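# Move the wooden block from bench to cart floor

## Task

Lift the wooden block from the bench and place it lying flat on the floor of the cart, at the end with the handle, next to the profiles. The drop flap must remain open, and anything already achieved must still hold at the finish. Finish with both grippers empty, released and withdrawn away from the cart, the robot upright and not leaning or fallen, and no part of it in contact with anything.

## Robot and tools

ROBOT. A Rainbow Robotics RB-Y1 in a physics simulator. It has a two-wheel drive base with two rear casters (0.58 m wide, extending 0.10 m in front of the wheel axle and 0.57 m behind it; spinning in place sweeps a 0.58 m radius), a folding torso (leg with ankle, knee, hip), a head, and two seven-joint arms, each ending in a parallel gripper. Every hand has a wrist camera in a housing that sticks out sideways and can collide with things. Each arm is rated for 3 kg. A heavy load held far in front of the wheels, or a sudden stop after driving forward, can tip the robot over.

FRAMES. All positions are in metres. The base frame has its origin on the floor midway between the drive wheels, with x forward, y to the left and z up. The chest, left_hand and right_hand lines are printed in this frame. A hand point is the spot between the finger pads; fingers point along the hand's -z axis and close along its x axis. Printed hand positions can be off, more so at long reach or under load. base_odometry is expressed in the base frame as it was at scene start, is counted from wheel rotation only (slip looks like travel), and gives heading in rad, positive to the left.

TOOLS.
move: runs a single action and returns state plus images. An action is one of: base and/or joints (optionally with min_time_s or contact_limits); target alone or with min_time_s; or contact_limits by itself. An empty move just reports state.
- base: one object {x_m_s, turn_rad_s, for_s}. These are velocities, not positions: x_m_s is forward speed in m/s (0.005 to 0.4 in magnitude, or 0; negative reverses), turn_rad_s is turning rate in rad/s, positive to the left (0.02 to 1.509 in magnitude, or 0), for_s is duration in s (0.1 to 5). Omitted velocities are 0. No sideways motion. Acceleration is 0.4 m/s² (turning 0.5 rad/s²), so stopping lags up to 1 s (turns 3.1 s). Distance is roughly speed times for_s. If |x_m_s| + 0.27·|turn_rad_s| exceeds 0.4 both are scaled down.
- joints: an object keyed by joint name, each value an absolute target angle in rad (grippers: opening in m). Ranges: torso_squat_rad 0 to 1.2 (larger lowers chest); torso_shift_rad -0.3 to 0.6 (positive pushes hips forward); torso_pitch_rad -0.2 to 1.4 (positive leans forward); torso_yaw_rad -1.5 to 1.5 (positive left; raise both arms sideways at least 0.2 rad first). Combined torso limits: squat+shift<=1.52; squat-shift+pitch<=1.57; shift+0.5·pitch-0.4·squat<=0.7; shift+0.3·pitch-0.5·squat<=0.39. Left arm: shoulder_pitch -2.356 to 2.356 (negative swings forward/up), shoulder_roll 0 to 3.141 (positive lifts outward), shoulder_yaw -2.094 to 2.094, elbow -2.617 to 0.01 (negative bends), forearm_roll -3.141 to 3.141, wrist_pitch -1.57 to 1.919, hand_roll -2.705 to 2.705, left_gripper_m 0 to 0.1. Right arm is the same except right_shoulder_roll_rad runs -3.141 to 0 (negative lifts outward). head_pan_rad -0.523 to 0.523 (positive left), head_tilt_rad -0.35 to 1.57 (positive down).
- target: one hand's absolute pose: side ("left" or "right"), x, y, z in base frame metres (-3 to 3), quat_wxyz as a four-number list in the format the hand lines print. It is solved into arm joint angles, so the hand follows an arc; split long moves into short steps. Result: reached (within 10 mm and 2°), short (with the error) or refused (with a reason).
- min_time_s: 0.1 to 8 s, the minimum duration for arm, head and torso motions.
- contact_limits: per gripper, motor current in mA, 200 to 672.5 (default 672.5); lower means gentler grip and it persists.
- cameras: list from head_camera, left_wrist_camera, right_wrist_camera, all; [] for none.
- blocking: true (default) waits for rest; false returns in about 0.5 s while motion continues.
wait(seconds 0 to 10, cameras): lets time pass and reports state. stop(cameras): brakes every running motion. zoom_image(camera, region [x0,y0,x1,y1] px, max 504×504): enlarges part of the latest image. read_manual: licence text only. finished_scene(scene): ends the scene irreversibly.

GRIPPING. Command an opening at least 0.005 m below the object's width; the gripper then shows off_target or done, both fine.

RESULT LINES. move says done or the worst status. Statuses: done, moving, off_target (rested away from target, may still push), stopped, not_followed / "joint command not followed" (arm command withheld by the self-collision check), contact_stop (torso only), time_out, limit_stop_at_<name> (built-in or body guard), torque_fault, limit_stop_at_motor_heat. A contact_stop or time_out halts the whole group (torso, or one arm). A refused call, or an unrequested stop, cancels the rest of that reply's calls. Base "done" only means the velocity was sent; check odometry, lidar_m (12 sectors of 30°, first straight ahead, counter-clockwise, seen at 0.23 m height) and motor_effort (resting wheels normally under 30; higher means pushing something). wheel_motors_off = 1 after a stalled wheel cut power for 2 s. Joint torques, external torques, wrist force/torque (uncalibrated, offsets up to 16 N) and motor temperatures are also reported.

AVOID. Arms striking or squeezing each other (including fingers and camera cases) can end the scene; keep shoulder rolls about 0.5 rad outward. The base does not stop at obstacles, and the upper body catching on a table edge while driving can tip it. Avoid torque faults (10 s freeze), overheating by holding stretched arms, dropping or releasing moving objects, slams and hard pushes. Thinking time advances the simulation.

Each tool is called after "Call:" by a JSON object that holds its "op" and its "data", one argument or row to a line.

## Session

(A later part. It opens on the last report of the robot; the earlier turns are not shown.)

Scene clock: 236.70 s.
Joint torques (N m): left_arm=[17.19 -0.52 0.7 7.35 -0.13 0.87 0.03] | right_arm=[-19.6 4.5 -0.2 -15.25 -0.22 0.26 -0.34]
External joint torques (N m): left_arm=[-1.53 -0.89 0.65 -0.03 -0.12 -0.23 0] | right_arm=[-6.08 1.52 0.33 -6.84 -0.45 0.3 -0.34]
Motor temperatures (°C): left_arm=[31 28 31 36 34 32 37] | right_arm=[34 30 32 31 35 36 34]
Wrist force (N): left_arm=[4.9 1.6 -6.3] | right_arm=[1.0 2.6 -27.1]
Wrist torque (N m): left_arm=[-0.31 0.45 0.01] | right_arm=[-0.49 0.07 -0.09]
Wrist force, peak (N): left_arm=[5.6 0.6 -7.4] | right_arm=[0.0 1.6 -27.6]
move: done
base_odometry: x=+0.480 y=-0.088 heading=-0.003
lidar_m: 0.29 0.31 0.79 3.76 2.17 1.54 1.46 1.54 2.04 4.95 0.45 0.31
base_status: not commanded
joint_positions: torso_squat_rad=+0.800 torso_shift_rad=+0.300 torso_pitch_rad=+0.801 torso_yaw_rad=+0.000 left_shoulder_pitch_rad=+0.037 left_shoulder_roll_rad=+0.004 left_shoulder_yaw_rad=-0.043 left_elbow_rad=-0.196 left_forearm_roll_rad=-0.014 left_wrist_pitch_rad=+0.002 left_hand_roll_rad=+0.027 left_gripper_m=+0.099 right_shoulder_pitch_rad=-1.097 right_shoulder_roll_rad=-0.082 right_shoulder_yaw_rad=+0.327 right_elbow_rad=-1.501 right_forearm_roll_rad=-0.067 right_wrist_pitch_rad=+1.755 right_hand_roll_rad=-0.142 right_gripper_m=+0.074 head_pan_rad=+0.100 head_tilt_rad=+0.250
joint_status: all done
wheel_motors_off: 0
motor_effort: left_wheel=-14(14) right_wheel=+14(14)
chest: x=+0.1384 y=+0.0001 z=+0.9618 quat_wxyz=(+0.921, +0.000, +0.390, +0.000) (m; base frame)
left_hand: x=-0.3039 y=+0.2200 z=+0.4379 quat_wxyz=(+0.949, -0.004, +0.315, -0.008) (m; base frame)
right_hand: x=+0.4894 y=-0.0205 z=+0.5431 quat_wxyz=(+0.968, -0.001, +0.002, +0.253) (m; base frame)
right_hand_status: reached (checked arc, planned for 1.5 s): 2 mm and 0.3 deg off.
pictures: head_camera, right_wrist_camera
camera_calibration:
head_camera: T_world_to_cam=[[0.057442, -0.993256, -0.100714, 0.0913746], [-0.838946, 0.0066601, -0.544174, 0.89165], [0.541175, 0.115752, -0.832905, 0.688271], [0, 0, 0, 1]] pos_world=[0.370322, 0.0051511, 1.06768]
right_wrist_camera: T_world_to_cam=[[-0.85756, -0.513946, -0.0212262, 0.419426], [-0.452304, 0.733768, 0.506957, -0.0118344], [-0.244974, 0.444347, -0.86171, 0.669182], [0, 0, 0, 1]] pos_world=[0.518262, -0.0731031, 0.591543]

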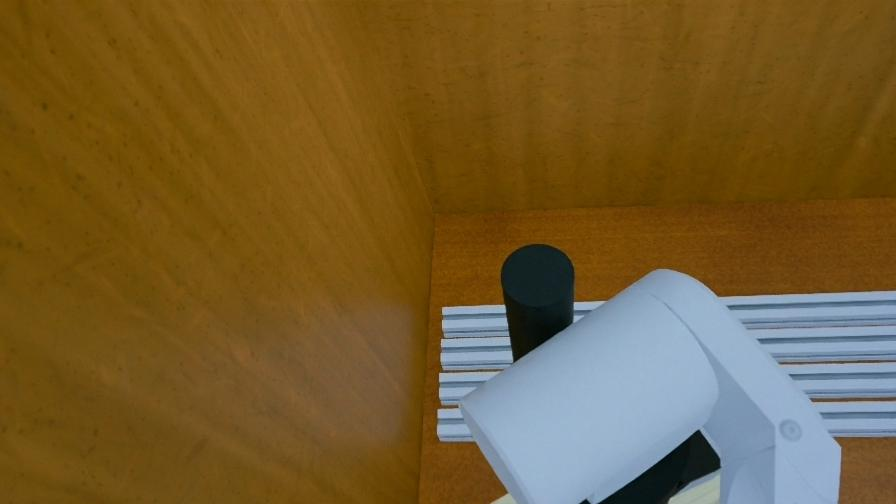

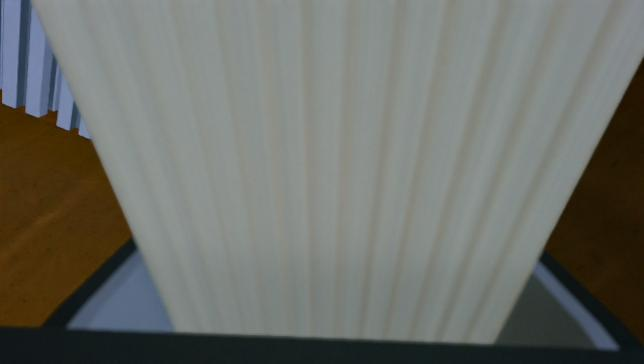

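Call:
{"op": "move", "data": {
  "target": {"side":"right","x":0.465,"y":-0.05,"z":0.61,"quat_wxyz":[0.8434,0,0,0.5373]},
  "min_time_s": 2.5,
  "cameras": []
}}

Call:
{"op": "move", "data": {
  "target": {"side":"right","x":0.465,"y":-0.08,"z":0.62,"quat_wxyz":[0.7071,0,0,0.7071]},
  "min_time_s": 2,
  "cameras": ["head_camera"]
}}

Call:
{"op": "move", "data": {
  "target": {"side":"right","x":0.465,"y":-0.1,"z":0.68,"quat_wxyz":[0.653,0.2706,-0.2706,0.653]},
  "min_time_s": 3,
  "cameras": ["head_camera","right_wrist_camera"]
}}

Scene clock: 244.83 s.
Joint torques (N m): left_arm=[17.21 -0.7 0.7 7.32 -0.09 1.06 0.02] | right_arm=[-15.72 4.81 -1.85 -14.16 -4.19 1.51 0.05]
External joint torques (N m): left_arm=[-1.51 -1.07 0.65 -0.06 -0.08 -0.05 -0.01] | right_arm=[-2.29 5.98 2.86 -6.9 -4.42 1.6 0.05]
Motor temperatures (°C): left_arm=[31 28 31 36 34 32 37] | right_arm=[34 30 32 31 36 36 34]
Wrist force (N): left_arm=[4.8 1.4 -6.9] | right_arm=[3.7 -14.6 -27.7]
Wrist torque (N m): left_arm=[-0.29 0.36 0.06] | right_arm=[-0.66 0.04 0.13]
Wrist force, peak (N): left_arm=[5.1 1.6 -7.4] | right_arm=[29.1 -18.3 -29.2]
move: done
base_odometry: x=+0.480 y=-0.088 heading=-0.003
lidar_m: 0.27 0.28 0.79 3.78 2.18 1.53 1.46 1.53 2.05 4.93 0.42 0.28
base_status: not commanded
joint_positions: torso_squat_rad=+0.800 torso_shift_rad=+0.300 torso_pitch_rad=+0.801 torso_yaw_rad=+0.000 left_shoulder_pitch_rad=+0.037 left_shoulder_roll_rad=+0.004 left_shoulder_yaw_rad=-0.043 left_elbow_rad=-0.196 left_forearm_roll_rad=-0.014 left_wrist_pitch_rad=+0.002 left_hand_roll_rad=+0.027 left_gripper_m=+0.099 right_shoulder_pitch_rad=-1.182 right_shoulder_roll_rad=-0.468 right_shoulder_yaw_rad=+0.608 right_elbow_rad=-1.883 right_forearm_roll_rad=-0.525 right_wrist_pitch_rad=+1.919 right_hand_roll_rad=+0.072 right_gripper_m=+0.074 head_pan_rad=+0.100 head_tilt_rad=+0.250
joint_status: all done
wheel_motors_off: 0
motor_effort: left_wheel=-16(17) right_wheel=+6(14)
chest: x=+0.1385 y=+0.0001 z=+0.9618 quat_wxyz=(+0.921, +0.000, +0.390, +0.000) (m; base frame)
left_hand: x=-0.3039 y=+0.2200 z=+0.4380 quat_wxyz=(+0.949, -0.004, +0.316, -0.008) (m; base frame)
right_hand: x=+0.4656 y=-0.0517 z=+0.6093 quat_wxyz=(+0.844, -0.001, -0.001, +0.536) (m; base frame)
right_hand_status: reached (checked arc, planned for 2.5 s): 2 mm and 0.2 deg off.
pictures: none
No camera images: "cameras" was empty.

Scene clock: 247.17 s.
Joint torques (N m): left_arm=[17.19 -0.68 0.66 7.33 -0.1 0.94 0.08] | right_arm=[-18.47 -4.09 -5.98 -12.11 -1.51 1.69 0.33]
External joint torques (N m): left_arm=[-1.53 -1.05 0.61 -0.05 -0.09 -0.16 0.05] | right_arm=[-5.24 -0.94 -0.22 -5.39 -1.74 1.76 0.33]
Motor temperatures (°C): left_arm=[31 28 31 36 34 32 37] | right_arm=[34 30 32 31 36 36 34]
Wrist force (N): left_arm=[4.5 2.0 -6.5] | right_arm=[4.2 -4.6 -27.4]
Wrist torque (N m): left_arm=[-0.37 0.34 0.07] | right_arm=[-0.61 -0.03 -0.22]
Wrist force, peak (N): left_arm=[5.2 0.7 -7.7] | right_arm=[16.7 -12.8 -32.2]
move: done
base_odometry: x=+0.480 y=-0.088 heading=-0.003
lidar_m: 0.26 0.27 0.78 3.79 2.17 1.54 1.46 1.54 2.04 4.96 0.42 0.28
base_status: not commanded
joint_positions: torso_squat_rad=+0.800 torso_shift_rad=+0.300 torso_pitch_rad=+0.801 torso_yaw_rad=+0.000 left_shoulder_pitch_rad=+0.037 left_shoulder_roll_rad=+0.004 left_shoulder_yaw_rad=-0.043 left_elbow_rad=-0.196 left_forearm_roll_rad=-0.014 left_wrist_pitch_rad=+0.002 left_hand_roll_rad=+0.027 left_gripper_m=+0.099 right_shoulder_pitch_rad=-1.195 right_shoulder_roll_rad=-0.617 right_shoulder_yaw_rad=+0.641 right_elbow_rad=-1.971 right_forearm_roll_rad=-0.656 right_wrist_pitch_rad=+1.892 right_hand_roll_rad=+0.430 right_gripper_m=+0.074 head_pan_rad=+0.100 head_tilt_rad=+0.250
joint_status: all done
wheel_motors_off: 0
motor_effort: left_wheel=-15(17) right_wheel=+8(10)
chest: x=+0.1384 y=+0.0001 z=+0.9618 quat_wxyz=(+0.921, +0.000, +0.390, +0.000) (m; base frame)
left_hand: x=-0.3039 y=+0.2200 z=+0.4380 quat_wxyz=(+0.949, -0.004, +0.316, -0.008) (m; base frame)
right_hand: x=+0.4644 y=-0.0803 z=+0.6194 quat_wxyz=(+0.711, -0.003, +0.001, +0.703) (m; base frame)
right_hand_status: reached (checked arc, planned for 2.0 s): 1 mm and 0.7 deg off.
pictures: head_camera
camera_calibration:
head_camera: T_world_to_cam=[[0.0574878, -0.993245, -0.100796, 0.0914289], [-0.839021, 0.00665016, -0.544058, 0.891584], [0.541053, 0.115846, -0.832971, 0.688249], [0, 0, 0, 1]] pos_world=[0.370423, 0.00515084, 1.06758]

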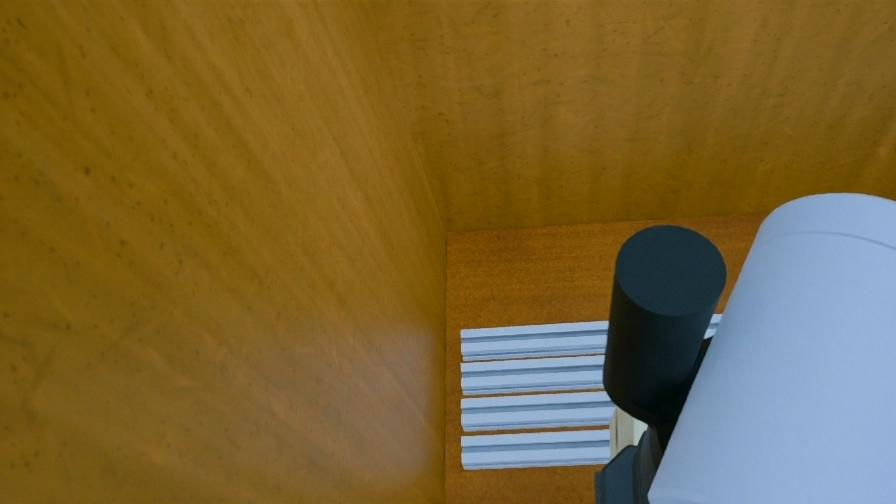

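Scene clock: 250.50 s.
Joint torques (N m): left_arm=[17.36 -0.51 0.86 7.45 -0.11 0.91 0] | right_arm=[-13.29 -7.5 -11.51 -14.38 -5.24 -3.91 0.34]
External joint torques (N m): left_arm=[-1.35 -0.88 0.81 0.08 -0.09 -0.2 -0.03] | right_arm=[-5.26 0.97 -5.19 -7.5 -4.34 -3.06 0.31]
Motor temperatures (°C): left_arm=[31 28 31 36 34 32 37] | right_arm=[34 30 32 31 36 36 34]
Wrist force (N): left_arm=[4.8 0.3 -6.4] | right_arm=[-18.6 1.9 -19.4]
Wrist torque (N m): left_arm=[-0.16 0.41 0.08] | right_arm=[-0.06 1.46 -0.28]
Wrist force, peak (N): left_arm=[5.4 1.1 -7.7] | right_arm=[8.1 -71.2 -15.1]
move: done
base_odometry: x=+0.480 y=-0.088 heading=-0.003
lidar_m: 0.26 0.27 0.79 3.74 2.16 1.55 1.46 1.53 2.03 4.94 0.41 0.29
base_status: not commanded
joint_positions: torso_squat_rad=+0.800 torso_shift_rad=+0.300 torso_pitch_rad=+0.801 torso_yaw_rad=+0.000 left_shoulder_pitch_rad=+0.037 left_shoulder_roll_rad=+0.004 left_shoulder_yaw_rad=-0.043 left_elbow_rad=-0.196 left_forearm_roll_rad=-0.014 left_wrist_pitch_rad=+0.002 left_hand_roll_rad=+0.027 left_gripper_m=+0.099 right_shoulder_pitch_rad=-0.719 right_shoulder_roll_rad=-0.819 right_shoulder_yaw_rad=+0.066 right_elbow_rad=-2.082 right_forearm_roll_rad=-1.352 right_wrist_pitch_rad=+1.341 right_hand_roll_rad=+0.952 right_gripper_m=+0.075 head_pan_rad=+0.100 head_tilt_rad=+0.250
joint_status: all done
wheel_motors_off: 0
motor_effort: left_wheel=-12(16) right_wheel=+10(11)
chest: x=+0.1383 y=+0.0000 z=+0.9619 quat_wxyz=(+0.921, +0.000, +0.390, +0.000) (m; base frame)
left_hand: x=-0.3039 y=+0.2200 z=+0.4379 quat_wxyz=(+0.949, -0.004, +0.315, -0.008) (m; base frame)
right_hand: x=+0.4645 y=-0.1006 z=+0.6794 quat_wxyz=(+0.655, +0.269, -0.270, +0.652) (m; base frame)
right_hand_status: reached (checked arc, planned for 3.0 s): 1 mm and 0.3 deg off.
pictures: head_camera, right_wrist_camera
camera_calibration:
head_camera: T_world_to_cam=[[0.0574153, -0.993245, -0.100839, 0.0914246], [-0.838906, 0.00675975, -0.544234, 0.891616], [0.541239, 0.115842, -0.832851, 0.688255], [0, 0, 0, 1]] pos_world=[0.370222, 0.00505118, 1.06768]
right_wrist_camera: T_world_to_cam=[[0.0251735, -0.690496, -0.722898, 0.408732], [-0.862807, -0.380233, 0.333145, 0.163254], [-0.504906, 0.615335, -0.605337, 0.779893], [0, 0, 0, 1]] pos_world=[0.52434, -0.135593, 0.713183]

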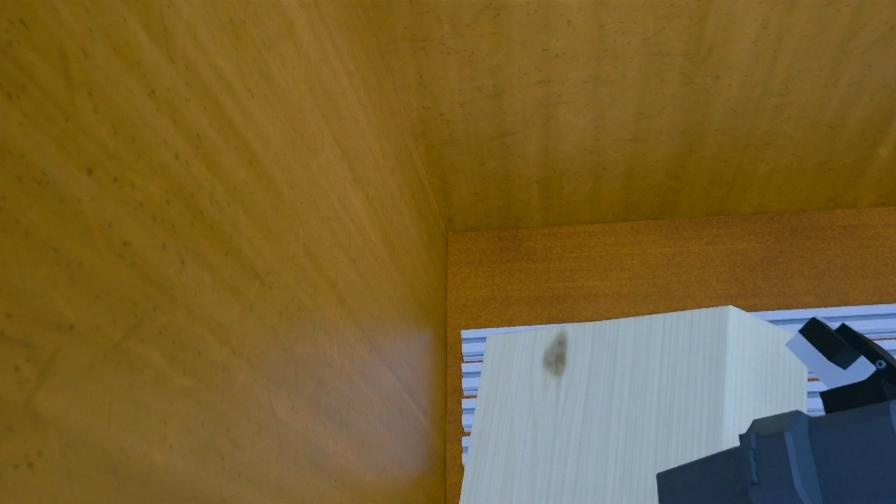

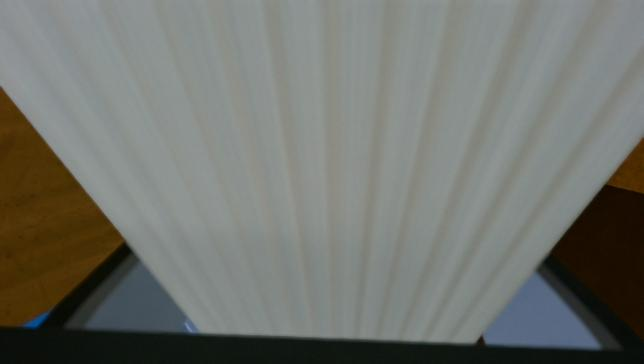

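Call:
{"op": "move", "data": {
  "target": {"side":"right","x":0.45,"y":-0.1,"z":0.74,"quat_wxyz":[0.615,0.348,-0.189,0.681]},
  "min_time_s": 2,
  "cameras": ["head_camera"]
}}

Call:
{"op": "move", "data": {
  "joints": {"torso_squat_rad":0.95,"torso_shift_rad":0.35,"torso_pitch_rad":0.95,"head_tilt_rad":0.2},
  "cameras": ["head_camera"]
}}

Call:
{"op": "move", "data": {
  "target": {"side":"right","x":0.45,"y":-0.12,"z":0.6,"quat_wxyz":[0.615,0.348,-0.189,0.681]},
  "min_time_s": 2,
  "cameras": ["head_camera","right_wrist_camera"]
}}

Scene clock: 257.83 s.
Joint torques (N m): left_arm=[17.34 -0.41 0.84 7.35 -0.07 0.89 0] | right_arm=[-18.38 -8.92 -12.73 -9.31 -6.17 -3.23 0.11]
External joint torques (N m): left_arm=[-1.37 -0.79 0.8 -0.03 -0.05 -0.22 -0.03] | right_arm=[-7.86 0.62 -5.73 -3.77 -5.09 -2.51 0.07]
Motor temperatures (°C): left_arm=[31 28 31 36 34 32 37] | right_arm=[34 30 32 31 36 37 34]
Wrist force (N): left_arm=[4.7 1.3 -6.6] | right_arm=[-19.0 -2.7 -18.1]
Wrist torque (N m): left_arm=[-0.27 0.36 0.06] | right_arm=[-0.33 1.40 -0.41]
Wrist force, peak (N): left_arm=[5.4 1.2 -7.4] | right_arm=[-19.4 1.7 -19.6]
move: done
base_odometry: x=+0.480 y=-0.088 heading=-0.003
lidar_m: 0.26 0.28 0.78 3.78 2.16 1.54 1.46 1.53 2.04 4.95 0.42 0.29
base_status: not commanded
joint_positions: torso_squat_rad=+0.800 torso_shift_rad=+0.300 torso_pitch_rad=+0.801 torso_yaw_rad=+0.000 left_shoulder_pitch_rad=+0.037 left_shoulder_roll_rad=+0.004 left_shoulder_yaw_rad=-0.043 left_elbow_rad=-0.196 left_forearm_roll_rad=-0.014 left_wrist_pitch_rad=+0.002 left_hand_roll_rad=+0.027 left_gripper_m=+0.099 right_shoulder_pitch_rad=-0.928 right_shoulder_roll_rad=-0.899 right_shoulder_yaw_rad=+0.065 right_elbow_rad=-2.035 right_forearm_roll_rad=-1.621 right_wrist_pitch_rad=+1.589 right_hand_roll_rad=+0.845 right_gripper_m=+0.075 head_pan_rad=+0.100 head_tilt_rad=+0.250
joint_status: all done
wheel_motors_off: 0
motor_effort: left_wheel=-12(13) right_wheel=+11(11)
chest: x=+0.1383 y=+0.0000 z=+0.9619 quat_wxyz=(+0.921, +0.000, +0.390, +0.000) (m; base frame)
left_hand: x=-0.3039 y=+0.2200 z=+0.4379 quat_wxyz=(+0.949, -0.004, +0.315, -0.008) (m; base frame)
right_hand: x=+0.4495 y=-0.1007 z=+0.7396 quat_wxyz=(+0.617, +0.346, -0.190, +0.681) (m; base frame)
right_hand_status: reached (checked arc, planned for 2.0 s): 1 mm and 0.3 deg off.
pictures: head_camera
camera_calibration:
head_camera: T_world_to_cam=[[0.0574153, -0.993245, -0.100839, 0.0914246], [-0.838906, 0.00675975, -0.544234, 0.891616], [0.541239, 0.115842, -0.832851, 0.688255], [0, 0, 0, 1]] pos_world=[0.370222, 0.00505118, 1.06768]

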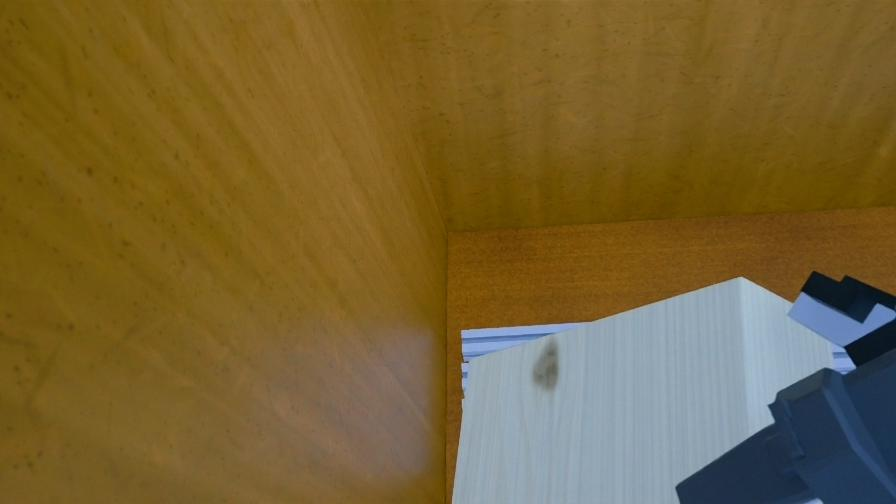

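Scene clock: 258.80 s.
Joint torques (N m): left_arm=[18.16 -0.53 1.01 7.65 -0.09 1.02 0.02] | right_arm=[2.82 -3.89 8.43 -13.65 -9.88 8.59 0.51]
External joint torques (N m): left_arm=[-1.39 -0.92 0.96 -0.06 -0.07 -0.16 -0.02] | right_arm=[12.88 5.58 15.3 -7.94 -8.75 9.27 0.47]
Motor temperatures (°C): left_arm=[31 28 31 36 34 32 37] | right_arm=[34 30 32 31 36 37 34]
Wrist force (N): left_arm=[4.9 1.2 -6.1] | right_arm=[-2.8 -42.7 17.5]
Wrist torque (N m): left_arm=[-0.26 0.41 0.05] | right_arm=[-2.41 0.55 -0.68]
Wrist force, peak (N): left_arm=[6.7 0.9 -6.1] | right_arm=[27.2 -63.4 55.7]
move: contact_stop
base_odometry: x=+0.480 y=-0.088 heading=-0.002
lidar_m: 0.30 0.31 0.80 3.79 2.17 1.54 1.47 1.53 2.05 4.94 0.45 0.32
base_status: not commanded
joint_positions: torso_squat_rad=+0.849 torso_shift_rad=+0.312 torso_pitch_rad=+0.843 torso_yaw_rad=+0.001 left_shoulder_pitch_rad=+0.037 left_shoulder_roll_rad=+0.004 left_shoulder_yaw_rad=-0.043 left_elbow_rad=-0.196 left_forearm_roll_rad=-0.014 left_wrist_pitch_rad=+0.002 left_hand_roll_rad=+0.027 left_gripper_m=+0.099 right_shoulder_pitch_rad=-0.933 right_shoulder_roll_rad=-0.900 right_shoulder_yaw_rad=+0.059 right_elbow_rad=-2.034 right_forearm_roll_rad=-1.620 right_wrist_pitch_rad=+1.586 right_hand_roll_rad=+0.845 right_gripper_m=+0.074 head_pan_rad=+0.100 head_tilt_rad=+0.200
joint_status: torso_squat_rad contact_stop (moved +0.049 of +0.150); torso_shift_rad contact_stop (moved +0.012 of +0.050); torso_pitch_rad contact_stop (moved +0.043 of +0.149); the others done
wheel_motors_off: 0
on_its_own: torso_squat_rad is held at +0.849, not at your +0.950, since a contact_stop; torso_shift_rad is held at +0.312, not at your +0.350, since a contact_stop; torso_pitch_rad is held at +0.844, not at your +0.950, since a contact_stop
motor_effort: left_wheel=+0(35) right_wheel=-10(52)
chest: x=+0.1450 y=+0.0002 z=+0.9264 quat_wxyz=(+0.912, +0.000, +0.409, +0.001) (m; base frame)
left_hand: x=-0.3193 y=+0.2200 z=+0.4219 quat_wxyz=(+0.942, -0.004, +0.336, -0.007) (m; base frame)
right_hand: x=+0.4502 y=-0.1002 z=+0.6933 quat_wxyz=(+0.621, +0.358, -0.182, +0.674) (m; base frame)
pictures: head_camera
camera_calibration:
head_camera: T_world_to_cam=[[0.0553654, -0.993012, -0.104219, 0.090881], [-0.834996, 0.0111839, -0.550143, 0.883592], [0.547464, 0.117482, -0.828542, 0.64013], [0, 0, 0, 1]] pos_world=[0.382315, 0.00516037, 1.02595]

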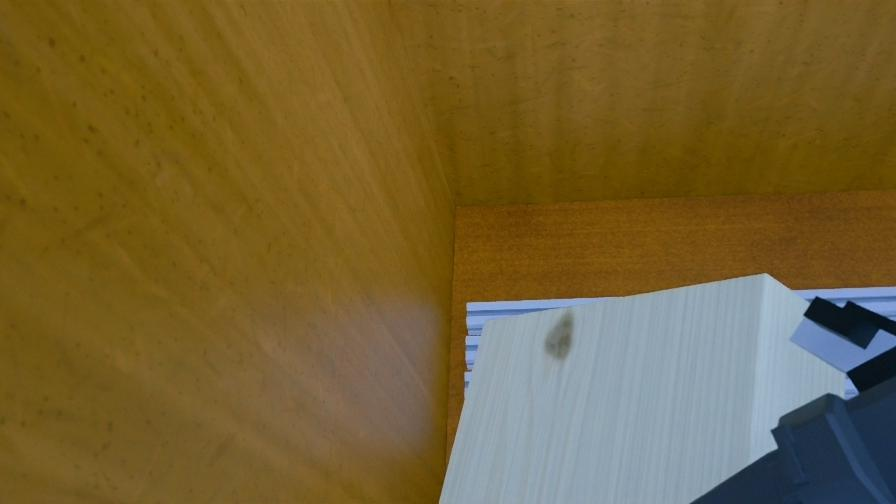

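not run: a stop that you did not command came earlier in this reply.

Call:
{"op": "move", "data": {
  "target": {"side":"right","x":0.47,"y":-0.12,"z":0.79,"quat_wxyz":[0.615,0.348,-0.189,0.681]},
  "min_time_s": 2,
  "cameras": ["right_wrist_camera"]
}}

Call:
{"op": "move", "data": {
  "joints": {"head_tilt_rad":0.75,"head_pan_rad":0},
  "cameras": ["head_camera"]
}}

Scene clock: 264.07 s.
Joint torques (N m): left_arm=[18.41 -0.63 0.86 7.75 -0.05 1.02 0.05] | right_arm=[-20.24 -11.36 -14.16 -6.75 -5.23 -4.24 0.45]
External joint torques (N m): left_arm=[-1.16 -1.02 0.81 0.04 -0.03 -0.16 0.01] | right_arm=[-8.62 -0.22 -6.8 -2.99 -4.27 -3.33 0.41]
Motor temperatures (°C): left_arm=[31 28 31 36 34 32 37] | right_arm=[34 30 32 31 37 37 34]
Wrist force (N): left_arm=[4.9 0.5 -7.0] | right_arm=[-19.1 -3.1 -18.1]
Wrist torque (N m): left_arm=[-0.14 0.37 0.06] | right_arm=[0.12 1.41 -0.82]
Wrist force, peak (N): left_arm=[5.5 1.5 -7.2] | right_arm=[-2.7 -42.9 18.0]
move: done
base_odometry: x=+0.480 y=-0.088 heading=-0.002
lidar_m: 0.30 0.31 0.79 3.77 2.17 1.54 1.47 1.54 2.04 4.94 0.44 0.31
base_status: not commanded
joint_positions: torso_squat_rad=+0.849 torso_shift_rad=+0.312 torso_pitch_rad=+0.844 torso_yaw_rad=+0.001 left_shoulder_pitch_rad=+0.037 left_shoulder_roll_rad=+0.004 left_shoulder_yaw_rad=-0.043 left_elbow_rad=-0.196 left_forearm_roll_rad=-0.014 left_wrist_pitch_rad=+0.002 left_hand_roll_rad=+0.027 left_gripper_m=+0.099 right_shoulder_pitch_rad=-1.111 right_shoulder_roll_rad=-1.017 right_shoulder_yaw_rad=-0.077 right_elbow_rad=-2.060 right_forearm_roll_rad=-1.832 right_wrist_pitch_rad=+1.714 right_hand_roll_rad=+0.673 right_gripper_m=+0.074 head_pan_rad=+0.100 head_tilt_rad=+0.200
joint_status: all done
wheel_motors_off: 0
on_its_own: torso_squat_rad is held at +0.849, not at your +0.950, since a contact_stop; torso_shift_rad is held at +0.312, not at your +0.350, since a contact_stop; torso_pitch_rad is held at +0.844, not at your +0.950, since a contact_stop
motor_effort: left_wheel=+2(4) right_wheel=-3(12)
chest: x=+0.1455 y=+0.0001 z=+0.9261 quat_wxyz=(+0.912, +0.000, +0.410, +0.000) (m; base frame)
left_hand: x=-0.3195 y=+0.2201 z=+0.4222 quat_wxyz=(+0.942, -0.004, +0.336, -0.007) (m; base frame)
right_hand: x=+0.4698 y=-0.1204 z=+0.7880 quat_wxyz=(+0.616, +0.349, -0.187, +0.681) (m; base frame)
right_hand_status: reached (checked arc, planned for 2.0 s): 2 mm and 0.3 deg off.
pictures: right_wrist_camera
camera_calibration:
right_wrist_camera: T_world_to_cam=[[0.0183627, -0.684999, -0.728312, 0.481529], [-0.711344, -0.520839, 0.47193, -0.0734027], [-0.702605, 0.509414, -0.496834, 0.855118], [0, 0, 0, 1]] pos_world=[0.539753, -0.143993, 0.810196]

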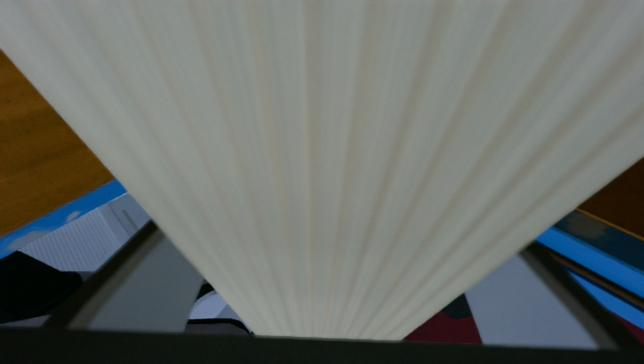

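Scene clock: 265.10 s.
Joint torques (N m): left_arm=[18.31 -0.51 0.72 7.82 -0.09 1.11 0.04] | right_arm=[-20.09 -11.56 -14.12 -6.84 -5.34 -4.26 0.49]
External joint torques (N m): left_arm=[-1.27 -0.9 0.67 0.1 -0.08 -0.07 0] | right_arm=[-8.47 -0.43 -6.75 -3.08 -4.37 -3.35 0.45]
Motor temperatures (°C): left_arm=[31 28 31 36 34 32 37] | right_arm=[34 30 32 31 37 37 34]
Wrist force (N): left_arm=[4.7 1.0 -7.0] | right_arm=[-19.1 -2.7 -18.3]
Wrist torque (N m): left_arm=[-0.20 0.39 0.06] | right_arm=[0.00 1.42 -0.79]
Wrist force, peak (N): left_arm=[5.6 0.8 -7.5] | right_arm=[-19.4 -3.1 -18.6]
move: done
base_odometry: x=+0.480 y=-0.088 heading=-0.002
lidar_m: 0.30 0.30 0.78 3.78 2.17 1.55 1.47 1.54 2.04 4.94 0.46 0.32
base_status: not commanded
joint_positions: torso_squat_rad=+0.849 torso_shift_rad=+0.312 torso_pitch_rad=+0.844 torso_yaw_rad=+0.001 left_shoulder_pitch_rad=+0.037 left_shoulder_roll_rad=+0.004 left_shoulder_yaw_rad=-0.043 left_elbow_rad=-0.196 left_forearm_roll_rad=-0.014 left_wrist_pitch_rad=+0.002 left_hand_roll_rad=+0.027 left_gripper_m=+0.099 right_shoulder_pitch_rad=-1.111 right_shoulder_roll_rad=-1.017 right_shoulder_yaw_rad=-0.077 right_elbow_rad=-2.060 right_forearm_roll_rad=-1.832 right_wrist_pitch_rad=+1.714 right_hand_roll_rad=+0.673 right_gripper_m=+0.074 head_pan_rad=+0.000 head_tilt_rad=+0.750
joint_status: all done
wheel_motors_off: 0
on_its_own: torso_squat_rad is held at +0.849, not at your +0.950, since a contact_stop; torso_shift_rad is held at +0.312, not at your +0.350, since a contact_stop; torso_pitch_rad is held at +0.844, not at your +0.950, since a contact_stop
motor_effort: left_wheel=+3(4) right_wheel=-4(4)
chest: x=+0.1455 y=+0.0001 z=+0.9261 quat_wxyz=(+0.912, +0.000, +0.410, +0.000) (m; base frame)
left_hand: x=-0.3195 y=+0.2201 z=+0.4222 quat_wxyz=(+0.942, -0.004, +0.336, -0.007) (m; base frame)
right_hand: x=+0.4698 y=-0.1204 z=+0.7880 quat_wxyz=(+0.616, +0.349, -0.187, +0.681) (m; base frame)
pictures: head_camera
camera_calibration:
head_camera: T_world_to_cam=[[-0.0246407, -0.999509, -0.0193658, 0.0270518], [-0.999129, 0.0252748, -0.0332082, 0.395601], [0.0336813, 0.0185306, -0.999261, 0.976477], [0, 0, 0, 1]] pos_world=[0.363034, -0.00105496, 0.989416]

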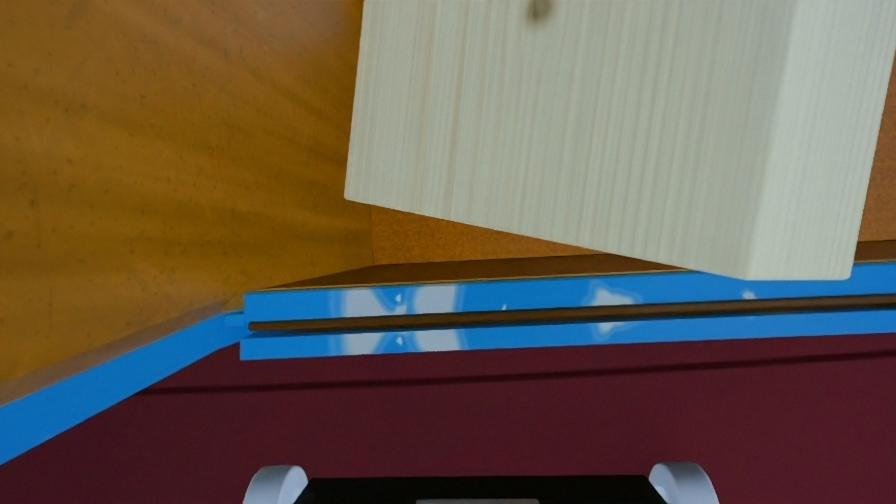

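Call:
{"op": "move", "data": {
  "target": {"side":"right","x":0.48,"y":-0.25,"z":0.79,"quat_wxyz":[0.557,0.435,-0.086,0.7015]},
  "min_time_s": 2,
  "cameras": ["head_camera","right_wrist_camera"]
}}

Scene clock: 272.93 s.
Joint torques (N m): left_arm=[18.34 -0.66 1.03 7.7 -0.04 1 0.03] | right_arm=[-15.81 -18.38 -9.9 -5.5 -9.48 6.39 0.51]
External joint torques (N m): left_arm=[-1.24 -1.05 0.98 -0.02 -0.02 -0.18 -0.01] | right_arm=[-3.84 -1.87 -0.83 -3.33 -8.15 6.26 0.47]
Motor temperatures (°C): left_arm=[31 28 31 36 34 32 37] | right_arm=[35 30 32 31 37 37 34]
Wrist force (N): left_arm=[4.9 0.8 -6.1] | right_arm=[-21.0 -21.7 -13.3]
Wrist torque (N m): left_arm=[-0.21 0.39 0.06] | right_arm=[-3.95 1.87 -0.35]
Wrist force, peak (N): left_arm=[5.8 1.5 -7.0] | right_arm=[-20.7 -22.3 -13.0]
move: done
base_odometry: x=+0.480 y=-0.088 heading=-0.002
lidar_m: 0.29 0.32 0.79 3.77 2.17 1.54 1.46 1.53 2.04 4.94 0.46 0.32
base_status: not commanded
joint_positions: torso_squat_rad=+0.849 torso_shift_rad=+0.312 torso_pitch_rad=+0.845 torso_yaw_rad=+0.001 left_shoulder_pitch_rad=+0.037 left_shoulder_roll_rad=+0.004 left_shoulder_yaw_rad=-0.043 left_elbow_rad=-0.196 left_forearm_roll_rad=-0.014 left_wrist_pitch_rad=+0.002 left_hand_roll_rad=+0.027 left_gripper_m=+0.099 right_shoulder_pitch_rad=-1.206 right_shoulder_roll_rad=-1.393 right_shoulder_yaw_rad=+0.199 right_elbow_rad=-1.510 right_forearm_roll_rad=-2.203 right_wrist_pitch_rad=+1.917 right_hand_roll_rad=+1.224 right_gripper_m=+0.074 head_pan_rad=+0.000 head_tilt_rad=+0.750
joint_status: all done
wheel_motors_off: 0
on_its_own: torso_squat_rad is held at +0.849, not at your +0.950, since a contact_stop; torso_shift_rad is held at +0.312, not at your +0.350, since a contact_stop; torso_pitch_rad is held at +0.844, not at your +0.950, since a contact_stop
motor_effort: left_wheel=+3(4) right_wheel=-1(3)
chest: x=+0.1455 y=+0.0001 z=+0.9261 quat_wxyz=(+0.912, +0.000, +0.410, +0.000) (m; base frame)
left_hand: x=-0.3195 y=+0.2201 z=+0.4223 quat_wxyz=(+0.942, -0.004, +0.336, -0.007) (m; base frame)
right_hand: x=+0.4803 y=-0.2507 z=+0.7893 quat_wxyz=(+0.561, +0.432, -0.089, +0.700) (m; base frame)
right_hand_status: reached (checked arc, planned for 2.0 s): 1 mm and 0.7 deg off.
pictures: head_camera, right_wrist_camera
camera_calibration:
head_camera: T_world_to_cam=[[-0.0246389, -0.999507, -0.0194657, 0.0271522], [-0.999129, 0.0252763, -0.0332057, 0.395698], [0.0336813, 0.0186306, -0.999259, 0.976472], [0, 0, 0, 1]] pos_world=[0.363134, -0.00105521, 0.989416]
right_wrist_camera: T_world_to_cam=[[0.00796538, -0.681896, -0.731406, 0.401265], [-0.487022, -0.641462, 0.592736, -0.367749], [-0.873353, 0.35149, -0.337208, 0.845961], [0, 0, 0, 1]] pos_world=[0.556525, -0.259622, 0.79673]

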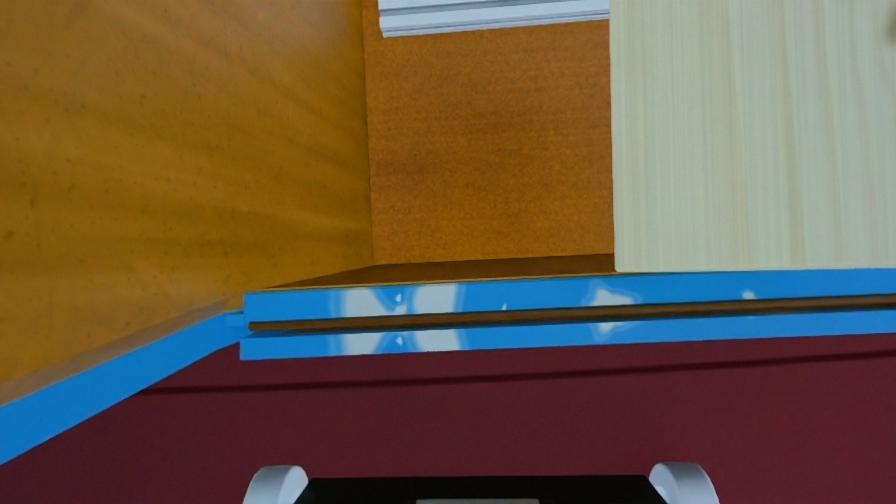

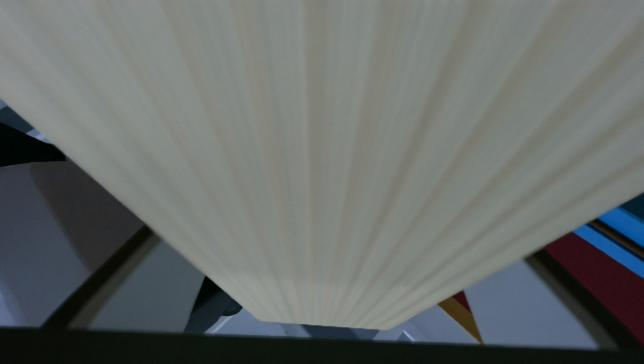

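Call:
{"op": "move", "data": {
  "target": {"side":"right","x":0.49,"y":-0.2,"z":0.92,"quat_wxyz":[0.557,0.435,-0.086,0.7015]},
  "min_time_s": 1.5,
  "cameras": ["head_camera"]
}}

Call:
{"op": "move", "data": {
  "joints": {"torso_squat_rad":1.0,"torso_shift_rad":0.43,"torso_pitch_rad":0.98,"head_tilt_rad":0.6},
  "cameras": ["head_camera"]
}}

Scene clock: 281.37 s.
Joint torques (N m): left_arm=[18.25 -0.66 1.03 7.72 -0.19 1.12 -0.03] | right_arm=[-21.99 -15.14 -13.63 0.37 -6.64 -1.92 0.78]
External joint torques (N m): left_arm=[-1.33 -1.06 0.98 0 -0.18 -0.06 -0.07] | right_arm=[-7.92 -2.81 -4.53 0.97 -5.31 -1.61 0.74]
Motor temperatures (°C): left_arm=[31 28 31 36 34 32 37] | right_arm=[35 30 32 31 38 37 34]
Wrist force (N): left_arm=[6.0 1.4 -6.1] | right_arm=[-19.3 -6.8 -16.7]
Wrist torque (N m): left_arm=[-0.28 0.56 0.02] | right_arm=[-0.22 1.35 -0.83]
Wrist force, peak (N): left_arm=[5.5 1.7 -7.2] | right_arm=[-21.2 -28.1 -10.6]
move: done
base_odometry: x=+0.480 y=-0.088 heading=-0.003
lidar_m: 0.30 0.31 0.78 3.78 2.17 1.55 1.47 1.53 2.05 4.94 0.45 0.32
base_status: not commanded
joint_positions: torso_squat_rad=+0.849 torso_shift_rad=+0.312 torso_pitch_rad=+0.845 torso_yaw_rad=+0.001 left_shoulder_pitch_rad=+0.037 left_shoulder_roll_rad=+0.004 left_shoulder_yaw_rad=-0.043 left_elbow_rad=-0.196 left_forearm_roll_rad=-0.014 left_wrist_pitch_rad=+0.002 left_hand_roll_rad=+0.027 left_gripper_m=+0.099 right_shoulder_pitch_rad=-1.719 right_shoulder_roll_rad=-1.487 right_shoulder_yaw_rad=+0.458 right_elbow_rad=-1.530 right_forearm_roll_rad=-2.470 right_wrist_pitch_rad=+1.919 right_hand_roll_rad=+0.907 right_gripper_m=+0.074 head_pan_rad=+0.000 head_tilt_rad=+0.750
joint_status: all done
wheel_motors_off: 0
on_its_own: torso_squat_rad is held at +0.849, not at your +0.950, since a contact_stop; torso_shift_rad is held at +0.312, not at your +0.350, since a contact_stop; torso_pitch_rad is held at +0.844, not at your +0.950, since a contact_stop
motor_effort: left_wheel=+1(2) right_wheel=+4(5)
chest: x=+0.1455 y=+0.0000 z=+0.9261 quat_wxyz=(+0.912, +0.000, +0.410, +0.000) (m; base frame)
left_hand: x=-0.3195 y=+0.2201 z=+0.4223 quat_wxyz=(+0.942, -0.004, +0.336, -0.007) (m; base frame)
right_hand: x=+0.4899 y=-0.2006 z=+0.9188 quat_wxyz=(+0.560, +0.435, -0.089, +0.699) (m; base frame)
right_hand_status: reached (checked arc, planned for 1.5 s): 1 mm and 0.6 deg off.
pictures: head_camera
camera_calibration:
head_camera: T_world_to_cam=[[-0.0247407, -0.999504, -0.019465, 0.0270889], [-0.99913, 0.0253761, -0.0331021, 0.395599], [0.0335797, 0.0186291, -0.999262, 0.976514], [0, 0, 0, 1]] pos_world=[0.363134, -0.00115491, 0.989416]

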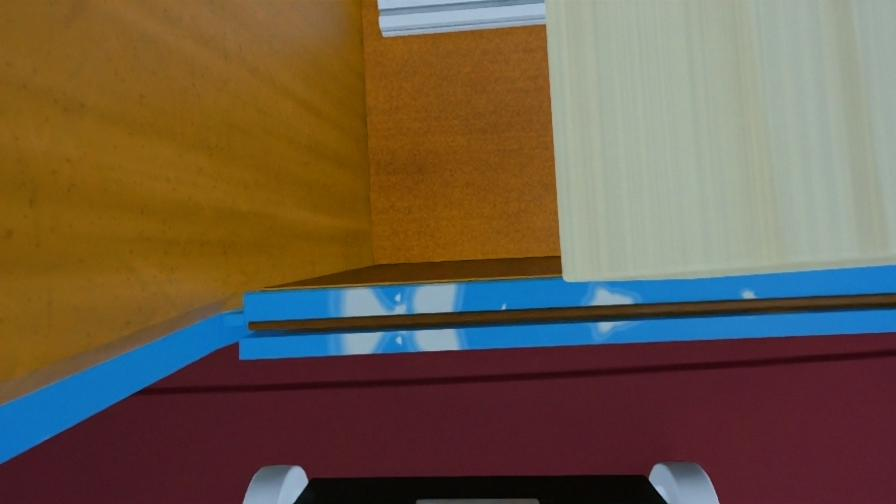

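Scene clock: 283.00 s.
Joint torques (N m): left_arm=[21.06 -0.1 0.75 8.65 -0.09 1.22 0.03] | right_arm=[-13.3 -14.64 -7.83 -5 0.63 3.77 0.92]
External joint torques (N m): left_arm=[-0.93 -0.51 0.7 -0.02 -0.07 -0.17 -0.01] | right_arm=[0.43 -1.37 1.4 -3.85 2.09 3.94 0.89]
Motor temperatures (°C): left_arm=[31 28 31 36 34 32 37] | right_arm=[35 30 32 31 38 37 34]
Wrist force (N): left_arm=[5.5 0.9 -5.8] | right_arm=[0.6 -7.7 -3.4]
Wrist torque (N m): left_arm=[-0.26 0.40 0.06] | right_arm=[0.04 -3.30 -1.03]
Wrist force, peak (N): left_arm=[8.7 2.6 -6.0] | right_arm=[4.6 -7.7 49.5]
move: done
base_odometry: x=+0.480 y=-0.088 heading=-0.003
lidar_m: 0.32 0.34 0.79 3.80 2.17 1.54 1.46 1.54 2.04 4.93 0.47 0.34
base_status: not commanded
joint_positions: torso_squat_rad=+1.000 torso_shift_rad=+0.430 torso_pitch_rad=+0.980 torso_yaw_rad=+0.001 left_shoulder_pitch_rad=+0.037 left_shoulder_roll_rad=+0.004 left_shoulder_yaw_rad=-0.043 left_elbow_rad=-0.196 left_forearm_roll_rad=-0.014 left_wrist_pitch_rad=+0.002 left_hand_roll_rad=+0.027 left_gripper_m=+0.099 right_shoulder_pitch_rad=-1.722 right_shoulder_roll_rad=-1.488 right_shoulder_yaw_rad=+0.456 right_elbow_rad=-1.529 right_forearm_roll_rad=-2.472 right_wrist_pitch_rad=+1.918 right_hand_roll_rad=+0.907 right_gripper_m=+0.075 head_pan_rad=+0.000 head_tilt_rad=+0.600
joint_status: all done
wheel_motors_off: 0
motor_effort: left_wheel=-2(55) right_wheel=-3(62)
chest: x=+0.1868 y=+0.0000 z=+0.7966 quat_wxyz=(+0.882, +0.000, +0.471, +0.000) (m; base frame)
left_hand: x=-0.3421 y=+0.2200 z=+0.3603 quat_wxyz=(+0.917, -0.004, +0.399, -0.007) (m; base frame)
right_hand: x=+0.5276 y=-0.2003 z=+0.7441 quat_wxyz=(+0.565, +0.481, -0.053, +0.668) (m; base frame)
pictures: head_camera
camera_calibration:
head_camera: T_world_to_cam=[[-0.0245537, -0.9995, -0.0199189, 0.0258211], [-0.998556, 0.025473, -0.0472948, 0.458422], [0.0477786, 0.0187289, -0.998682, 0.816152], [0, 0, 0, 1]] pos_world=[0.4194, -0.00115487, 0.837272]

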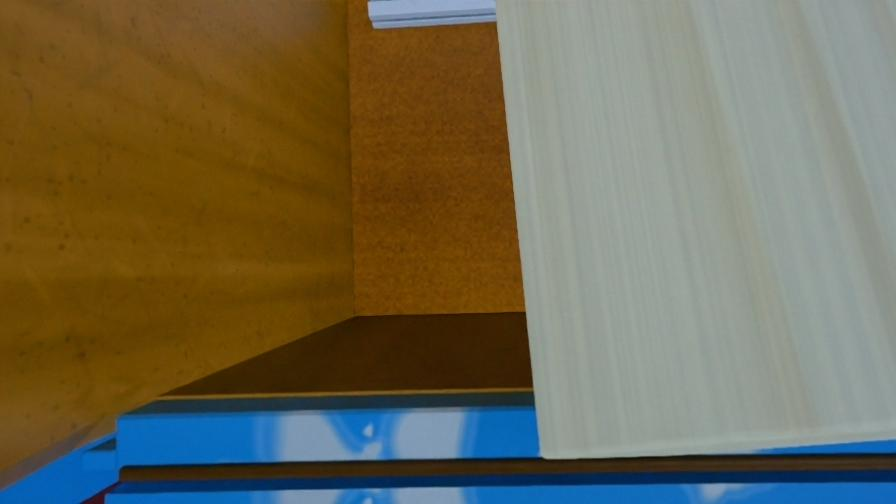

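Call:
{"op": "move", "data": {
  "target": {"side":"right","x":0.535,"y":-0.2,"z":0.84,"quat_wxyz":[0.557,0.435,-0.086,0.7015]},
  "min_time_s": 1.5,
  "cameras": ["head_camera"]
}}

Scene clock: 287.87 s.
Joint torques (N m): left_arm=[20.73 0.04 0.85 8.61 -0.12 1.21 0.07] | right_arm=[-21.61 -7.76 -13.18 3.34 -6.95 -1.81 0.77]
External joint torques (N m): left_arm=[-1.27 -0.37 0.79 -0.07 -0.1 -0.18 0.03] | right_arm=[-8.02 -1.81 -4.2 2.64 -5.62 -1.45 0.73]
Motor temperatures (°C): left_arm=[32 28 31 36 34 32 37] | right_arm=[35 30 32 31 37 37 34]
Wrist force (N): left_arm=[5.9 0.9 -6.5] | right_arm=[-19.7 -7.8 -16.1]
Wrist torque (N m): left_arm=[-0.24 0.46 0.05] | right_arm=[-0.47 1.55 -0.78]
Wrist force, peak (N): left_arm=[6.3 1.0 -6.6] | right_arm=[-21.7 -10.9 -15.4]
move: done
base_odometry: x=+0.480 y=-0.088 heading=-0.003
lidar_m: 0.32 0.34 0.77 3.78 2.16 1.53 1.47 1.53 2.04 4.94 0.47 0.34
base_status: not commanded
joint_positions: torso_squat_rad=+1.000 torso_shift_rad=+0.430 torso_pitch_rad=+0.981 torso_yaw_rad=+0.001 left_shoulder_pitch_rad=+0.037 left_shoulder_roll_rad=+0.004 left_shoulder_yaw_rad=-0.043 left_elbow_rad=-0.196 left_forearm_roll_rad=-0.014 left_wrist_pitch_rad=+0.002 left_hand_roll_rad=+0.027 left_gripper_m=+0.099 right_shoulder_pitch_rad=-2.354 right_shoulder_roll_rad=-1.628 right_shoulder_yaw_rad=+0.946 right_elbow_rad=-1.463 right_forearm_roll_rad=-2.646 right_wrist_pitch_rad=+1.919 right_hand_roll_rad=+0.905 right_gripper_m=+0.074 head_pan_rad=+0.000 head_tilt_rad=+0.600
joint_status: all done
wheel_motors_off: 0
motor_effort: left_wheel=-1(2) right_wheel=+0(4)
chest: x=+0.1869 y=+0.0000 z=+0.7964 quat_wxyz=(+0.882, +0.000, +0.471, +0.000) (m; base frame)
left_hand: x=-0.3422 y=+0.2200 z=+0.3604 quat_wxyz=(+0.917, -0.004, +0.400, -0.007) (m; base frame)
right_hand: x=+0.5348 y=-0.1999 z=+0.8383 quat_wxyz=(+0.561, +0.435, -0.094, +0.698) (m; base frame)
right_hand_status: reached (checked arc, as near as the solve gets, planned for 1.5 s): 2 mm and 1.1 deg off.
pictures: head_camera
camera_calibration:
head_camera: T_world_to_cam=[[-0.0246638, -0.999498, -0.0199067, 0.025756], [-0.998577, 0.025573, -0.0467887, 0.458102], [0.0472743, 0.0187244, -0.998706, 0.816183], [0, 0, 0, 1]] pos_world=[0.419501, -0.00125456, 0.837074]

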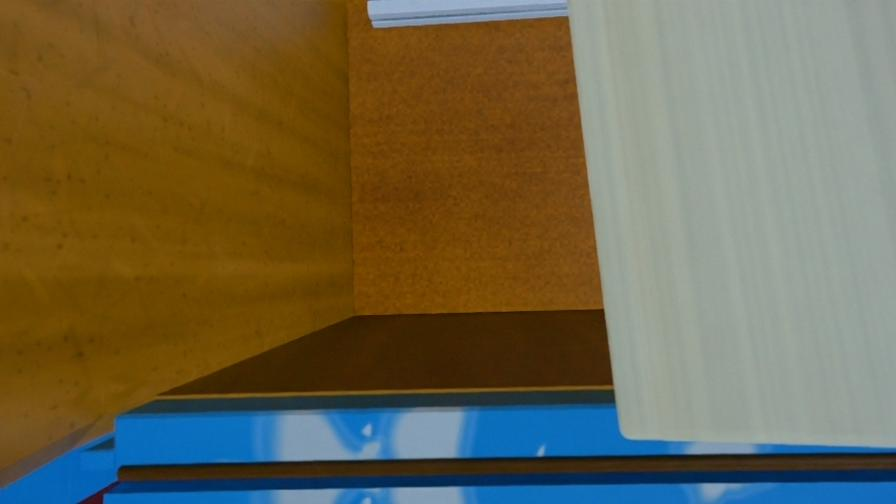

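Call:
{"op": "move", "data": {
  "target": {"side":"right","x":0.535,"y":-0.19,"z":0.74,"quat_wxyz":[0.557,0.435,-0.086,0.7015]},
  "min_time_s": 1.5,
  "cameras": ["head_camera"]
}}

Call:
{"op": "move", "data": {
  "target": {"side":"right","x":0.535,"y":-0.18,"z":0.64,"quat_wxyz":[0.557,0.435,-0.086,0.7015]},
  "min_time_s": 1.5,
  "cameras": ["head_camera"]
}}

Scene clock: 294.17 s.
Joint torques (N m): left_arm=[20.66 -0.11 0.85 8.6 -0.12 1.22 0.01] | right_arm=[-18.84 -11.52 -14.55 0.81 -7.37 -0.15 0.77]
External joint torques (N m): left_arm=[-1.35 -0.52 0.79 -0.07 -0.1 -0.17 -0.03] | right_arm=[-5.35 -2.83 -4.81 0.21 -5.97 -0.16 0.73]
Motor temperatures (°C): left_arm=[32 28 31 36 34 32 37] | right_arm=[35 30 32 31 37 37 34]
Wrist force (N): left_arm=[5.8 0.6 -5.4] | right_arm=[-19.8 -8.0 -16.3]
Wrist torque (N m): left_arm=[-0.21 0.50 0.03] | right_arm=[-0.52 1.42 -0.74]
Wrist force, peak (N): left_arm=[6.6 1.0 -6.4] | right_arm=[-20.4 -8.2 -16.8]
move: done
base_odometry: x=+0.480 y=-0.088 heading=-0.003
lidar_m: 0.31 0.34 0.79 3.78 2.16 1.54 1.47 1.53 2.04 4.94 0.48 0.34
base_status: not commanded
joint_positions: torso_squat_rad=+1.000 torso_shift_rad=+0.430 torso_pitch_rad=+0.981 torso_yaw_rad=+0.001 left_shoulder_pitch_rad=+0.037 left_shoulder_roll_rad=+0.004 left_shoulder_yaw_rad=-0.043 left_elbow_rad=-0.196 left_forearm_roll_rad=-0.014 left_wrist_pitch_rad=+0.002 left_hand_roll_rad=+0.027 left_gripper_m=+0.099 right_shoulder_pitch_rad=-2.144 right_shoulder_roll_rad=-1.649 right_shoulder_yaw_rad=+1.045 right_elbow_rad=-1.592 right_forearm_roll_rad=-2.564 right_wrist_pitch_rad=+1.718 right_hand_roll_rad=+1.133 right_gripper_m=+0.074 head_pan_rad=+0.000 head_tilt_rad=+0.600
joint_status: all done
wheel_motors_off: 0
motor_effort: left_wheel=-2(2) right_wheel=+1(2)
chest: x=+0.1869 y=+0.0000 z=+0.7964 quat_wxyz=(+0.882, +0.000, +0.471, +0.000) (m; base frame)
left_hand: x=-0.3422 y=+0.2200 z=+0.3604 quat_wxyz=(+0.917, -0.004, +0.400, -0.007) (m; base frame)
right_hand: x=+0.5348 y=-0.1902 z=+0.7390 quat_wxyz=(+0.558, +0.435, -0.085, +0.702) (m; base frame)
right_hand_status: reached (checked arc, planned for 1.5 s): 1 mm and 0.2 deg off.
pictures: head_camera
camera_calibration:
head_camera: T_world_to_cam=[[-0.0246638, -0.999498, -0.0199067, 0.025756], [-0.998577, 0.025573, -0.0467887, 0.458102], [0.0472743, 0.0187244, -0.998706, 0.816183], [0, 0, 0, 1]] pos_world=[0.419501, -0.00125456, 0.837074]

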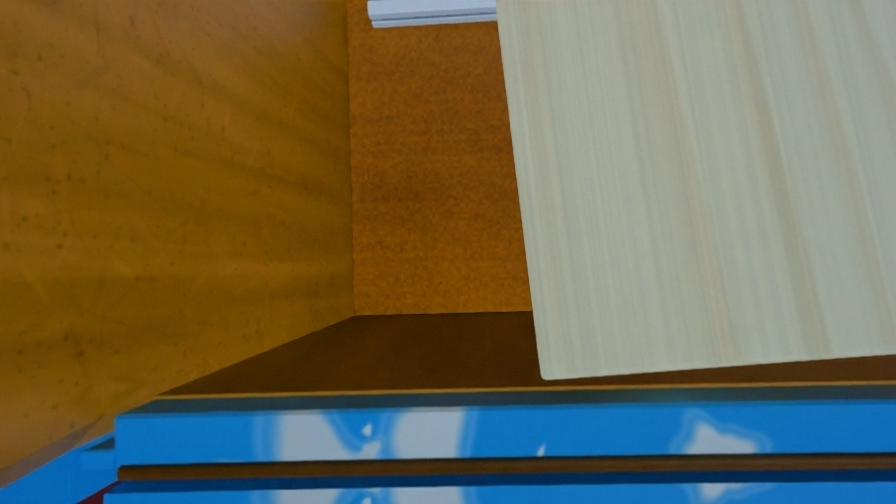

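Scene clock: 296.00 s.
Joint torques (N m): left_arm=[21.04 -0.17 0.53 8.73 -0.05 1.13 -0.03] | right_arm=[-19.43 -9.64 -14.05 -0.61 -7.19 1.2 0.9]
External joint torques (N m): left_arm=[-0.96 -0.59 0.47 0.05 -0.03 -0.25 -0.07] | right_arm=[-5.55 0.87 -4.42 -0.47 -5.83 0.91 0.86]
Motor temperatures (°C): left_arm=[32 28 31 36 34 32 37] | right_arm=[35 30 32 31 37 37 34]
Wrist force (N): left_arm=[5.6 1.5 -6.0] | right_arm=[-19.1 -8.0 -15.9]
Wrist torque (N m): left_arm=[-0.27 0.46 0.06] | right_arm=[-0.54 1.48 -0.71]
Wrist force, peak (N): left_arm=[5.8 1.1 -6.8] | right_arm=[-20.1 -8.1 -16.8]
move: done
base_odometry: x=+0.480 y=-0.088 heading=-0.003
lidar_m: 0.32 0.34 0.79 3.77 2.18 1.54 1.46 1.53 2.04 4.95 0.48 0.33
base_status: not commanded
joint_positions: torso_squat_rad=+1.000 torso_shift_rad=+0.430 torso_pitch_rad=+0.981 torso_yaw_rad=+0.001 left_shoulder_pitch_rad=+0.037 left_shoulder_roll_rad=+0.004 left_shoulder_yaw_rad=-0.043 left_elbow_rad=-0.196 left_forearm_roll_rad=-0.014 left_wrist_pitch_rad=+0.002 left_hand_roll_rad=+0.027 left_gripper_m=+0.099 right_shoulder_pitch_rad=-1.976 right_shoulder_roll_rad=-1.577 right_shoulder_yaw_rad=+1.147 right_elbow_rad=-1.591 right_forearm_roll_rad=-2.469 right_wrist_pitch_rad=+1.531 right_hand_roll_rad=+1.321 right_gripper_m=+0.074 head_pan_rad=+0.000 head_tilt_rad=+0.600
joint_status: all done
wheel_motors_off: 0
motor_effort: left_wheel=-1(2) right_wheel=+1(2)
chest: x=+0.1869 y=+0.0000 z=+0.7964 quat_wxyz=(+0.882, +0.000, +0.471, +0.000) (m; base frame)
left_hand: x=-0.3422 y=+0.2200 z=+0.3604 quat_wxyz=(+0.917, -0.004, +0.400, -0.007) (m; base frame)
right_hand: x=+0.5347 y=-0.1805 z=+0.6391 quat_wxyz=(+0.558, +0.435, -0.085, +0.702) (m; base frame)
right_hand_status: reached (checked arc, planned for 1.5 s): 1 mm and 0.2 deg off.
pictures: head_camera
camera_calibration:
head_camera: T_world_to_cam=[[-0.0246638, -0.999498, -0.0199067, 0.025756], [-0.998577, 0.025573, -0.0467887, 0.458102], [0.0472743, 0.0187244, -0.998706, 0.816183], [0, 0, 0, 1]] pos_world=[0.419501, -0.00125456, 0.837074]

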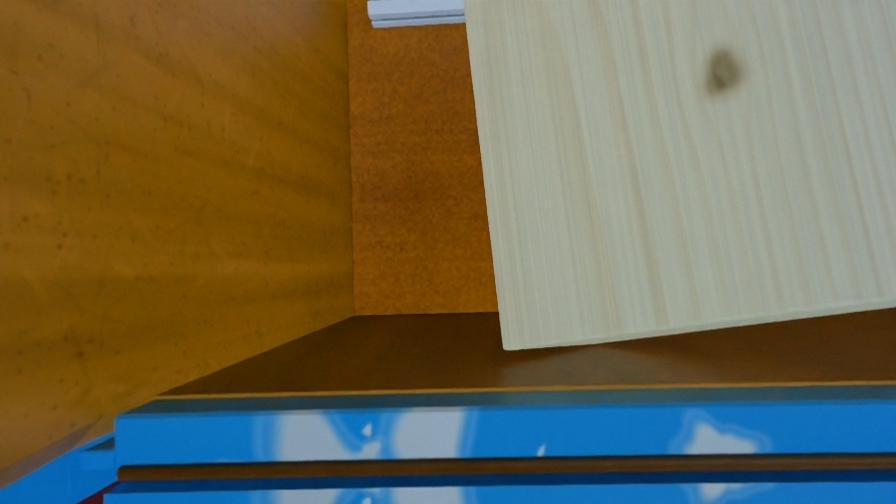

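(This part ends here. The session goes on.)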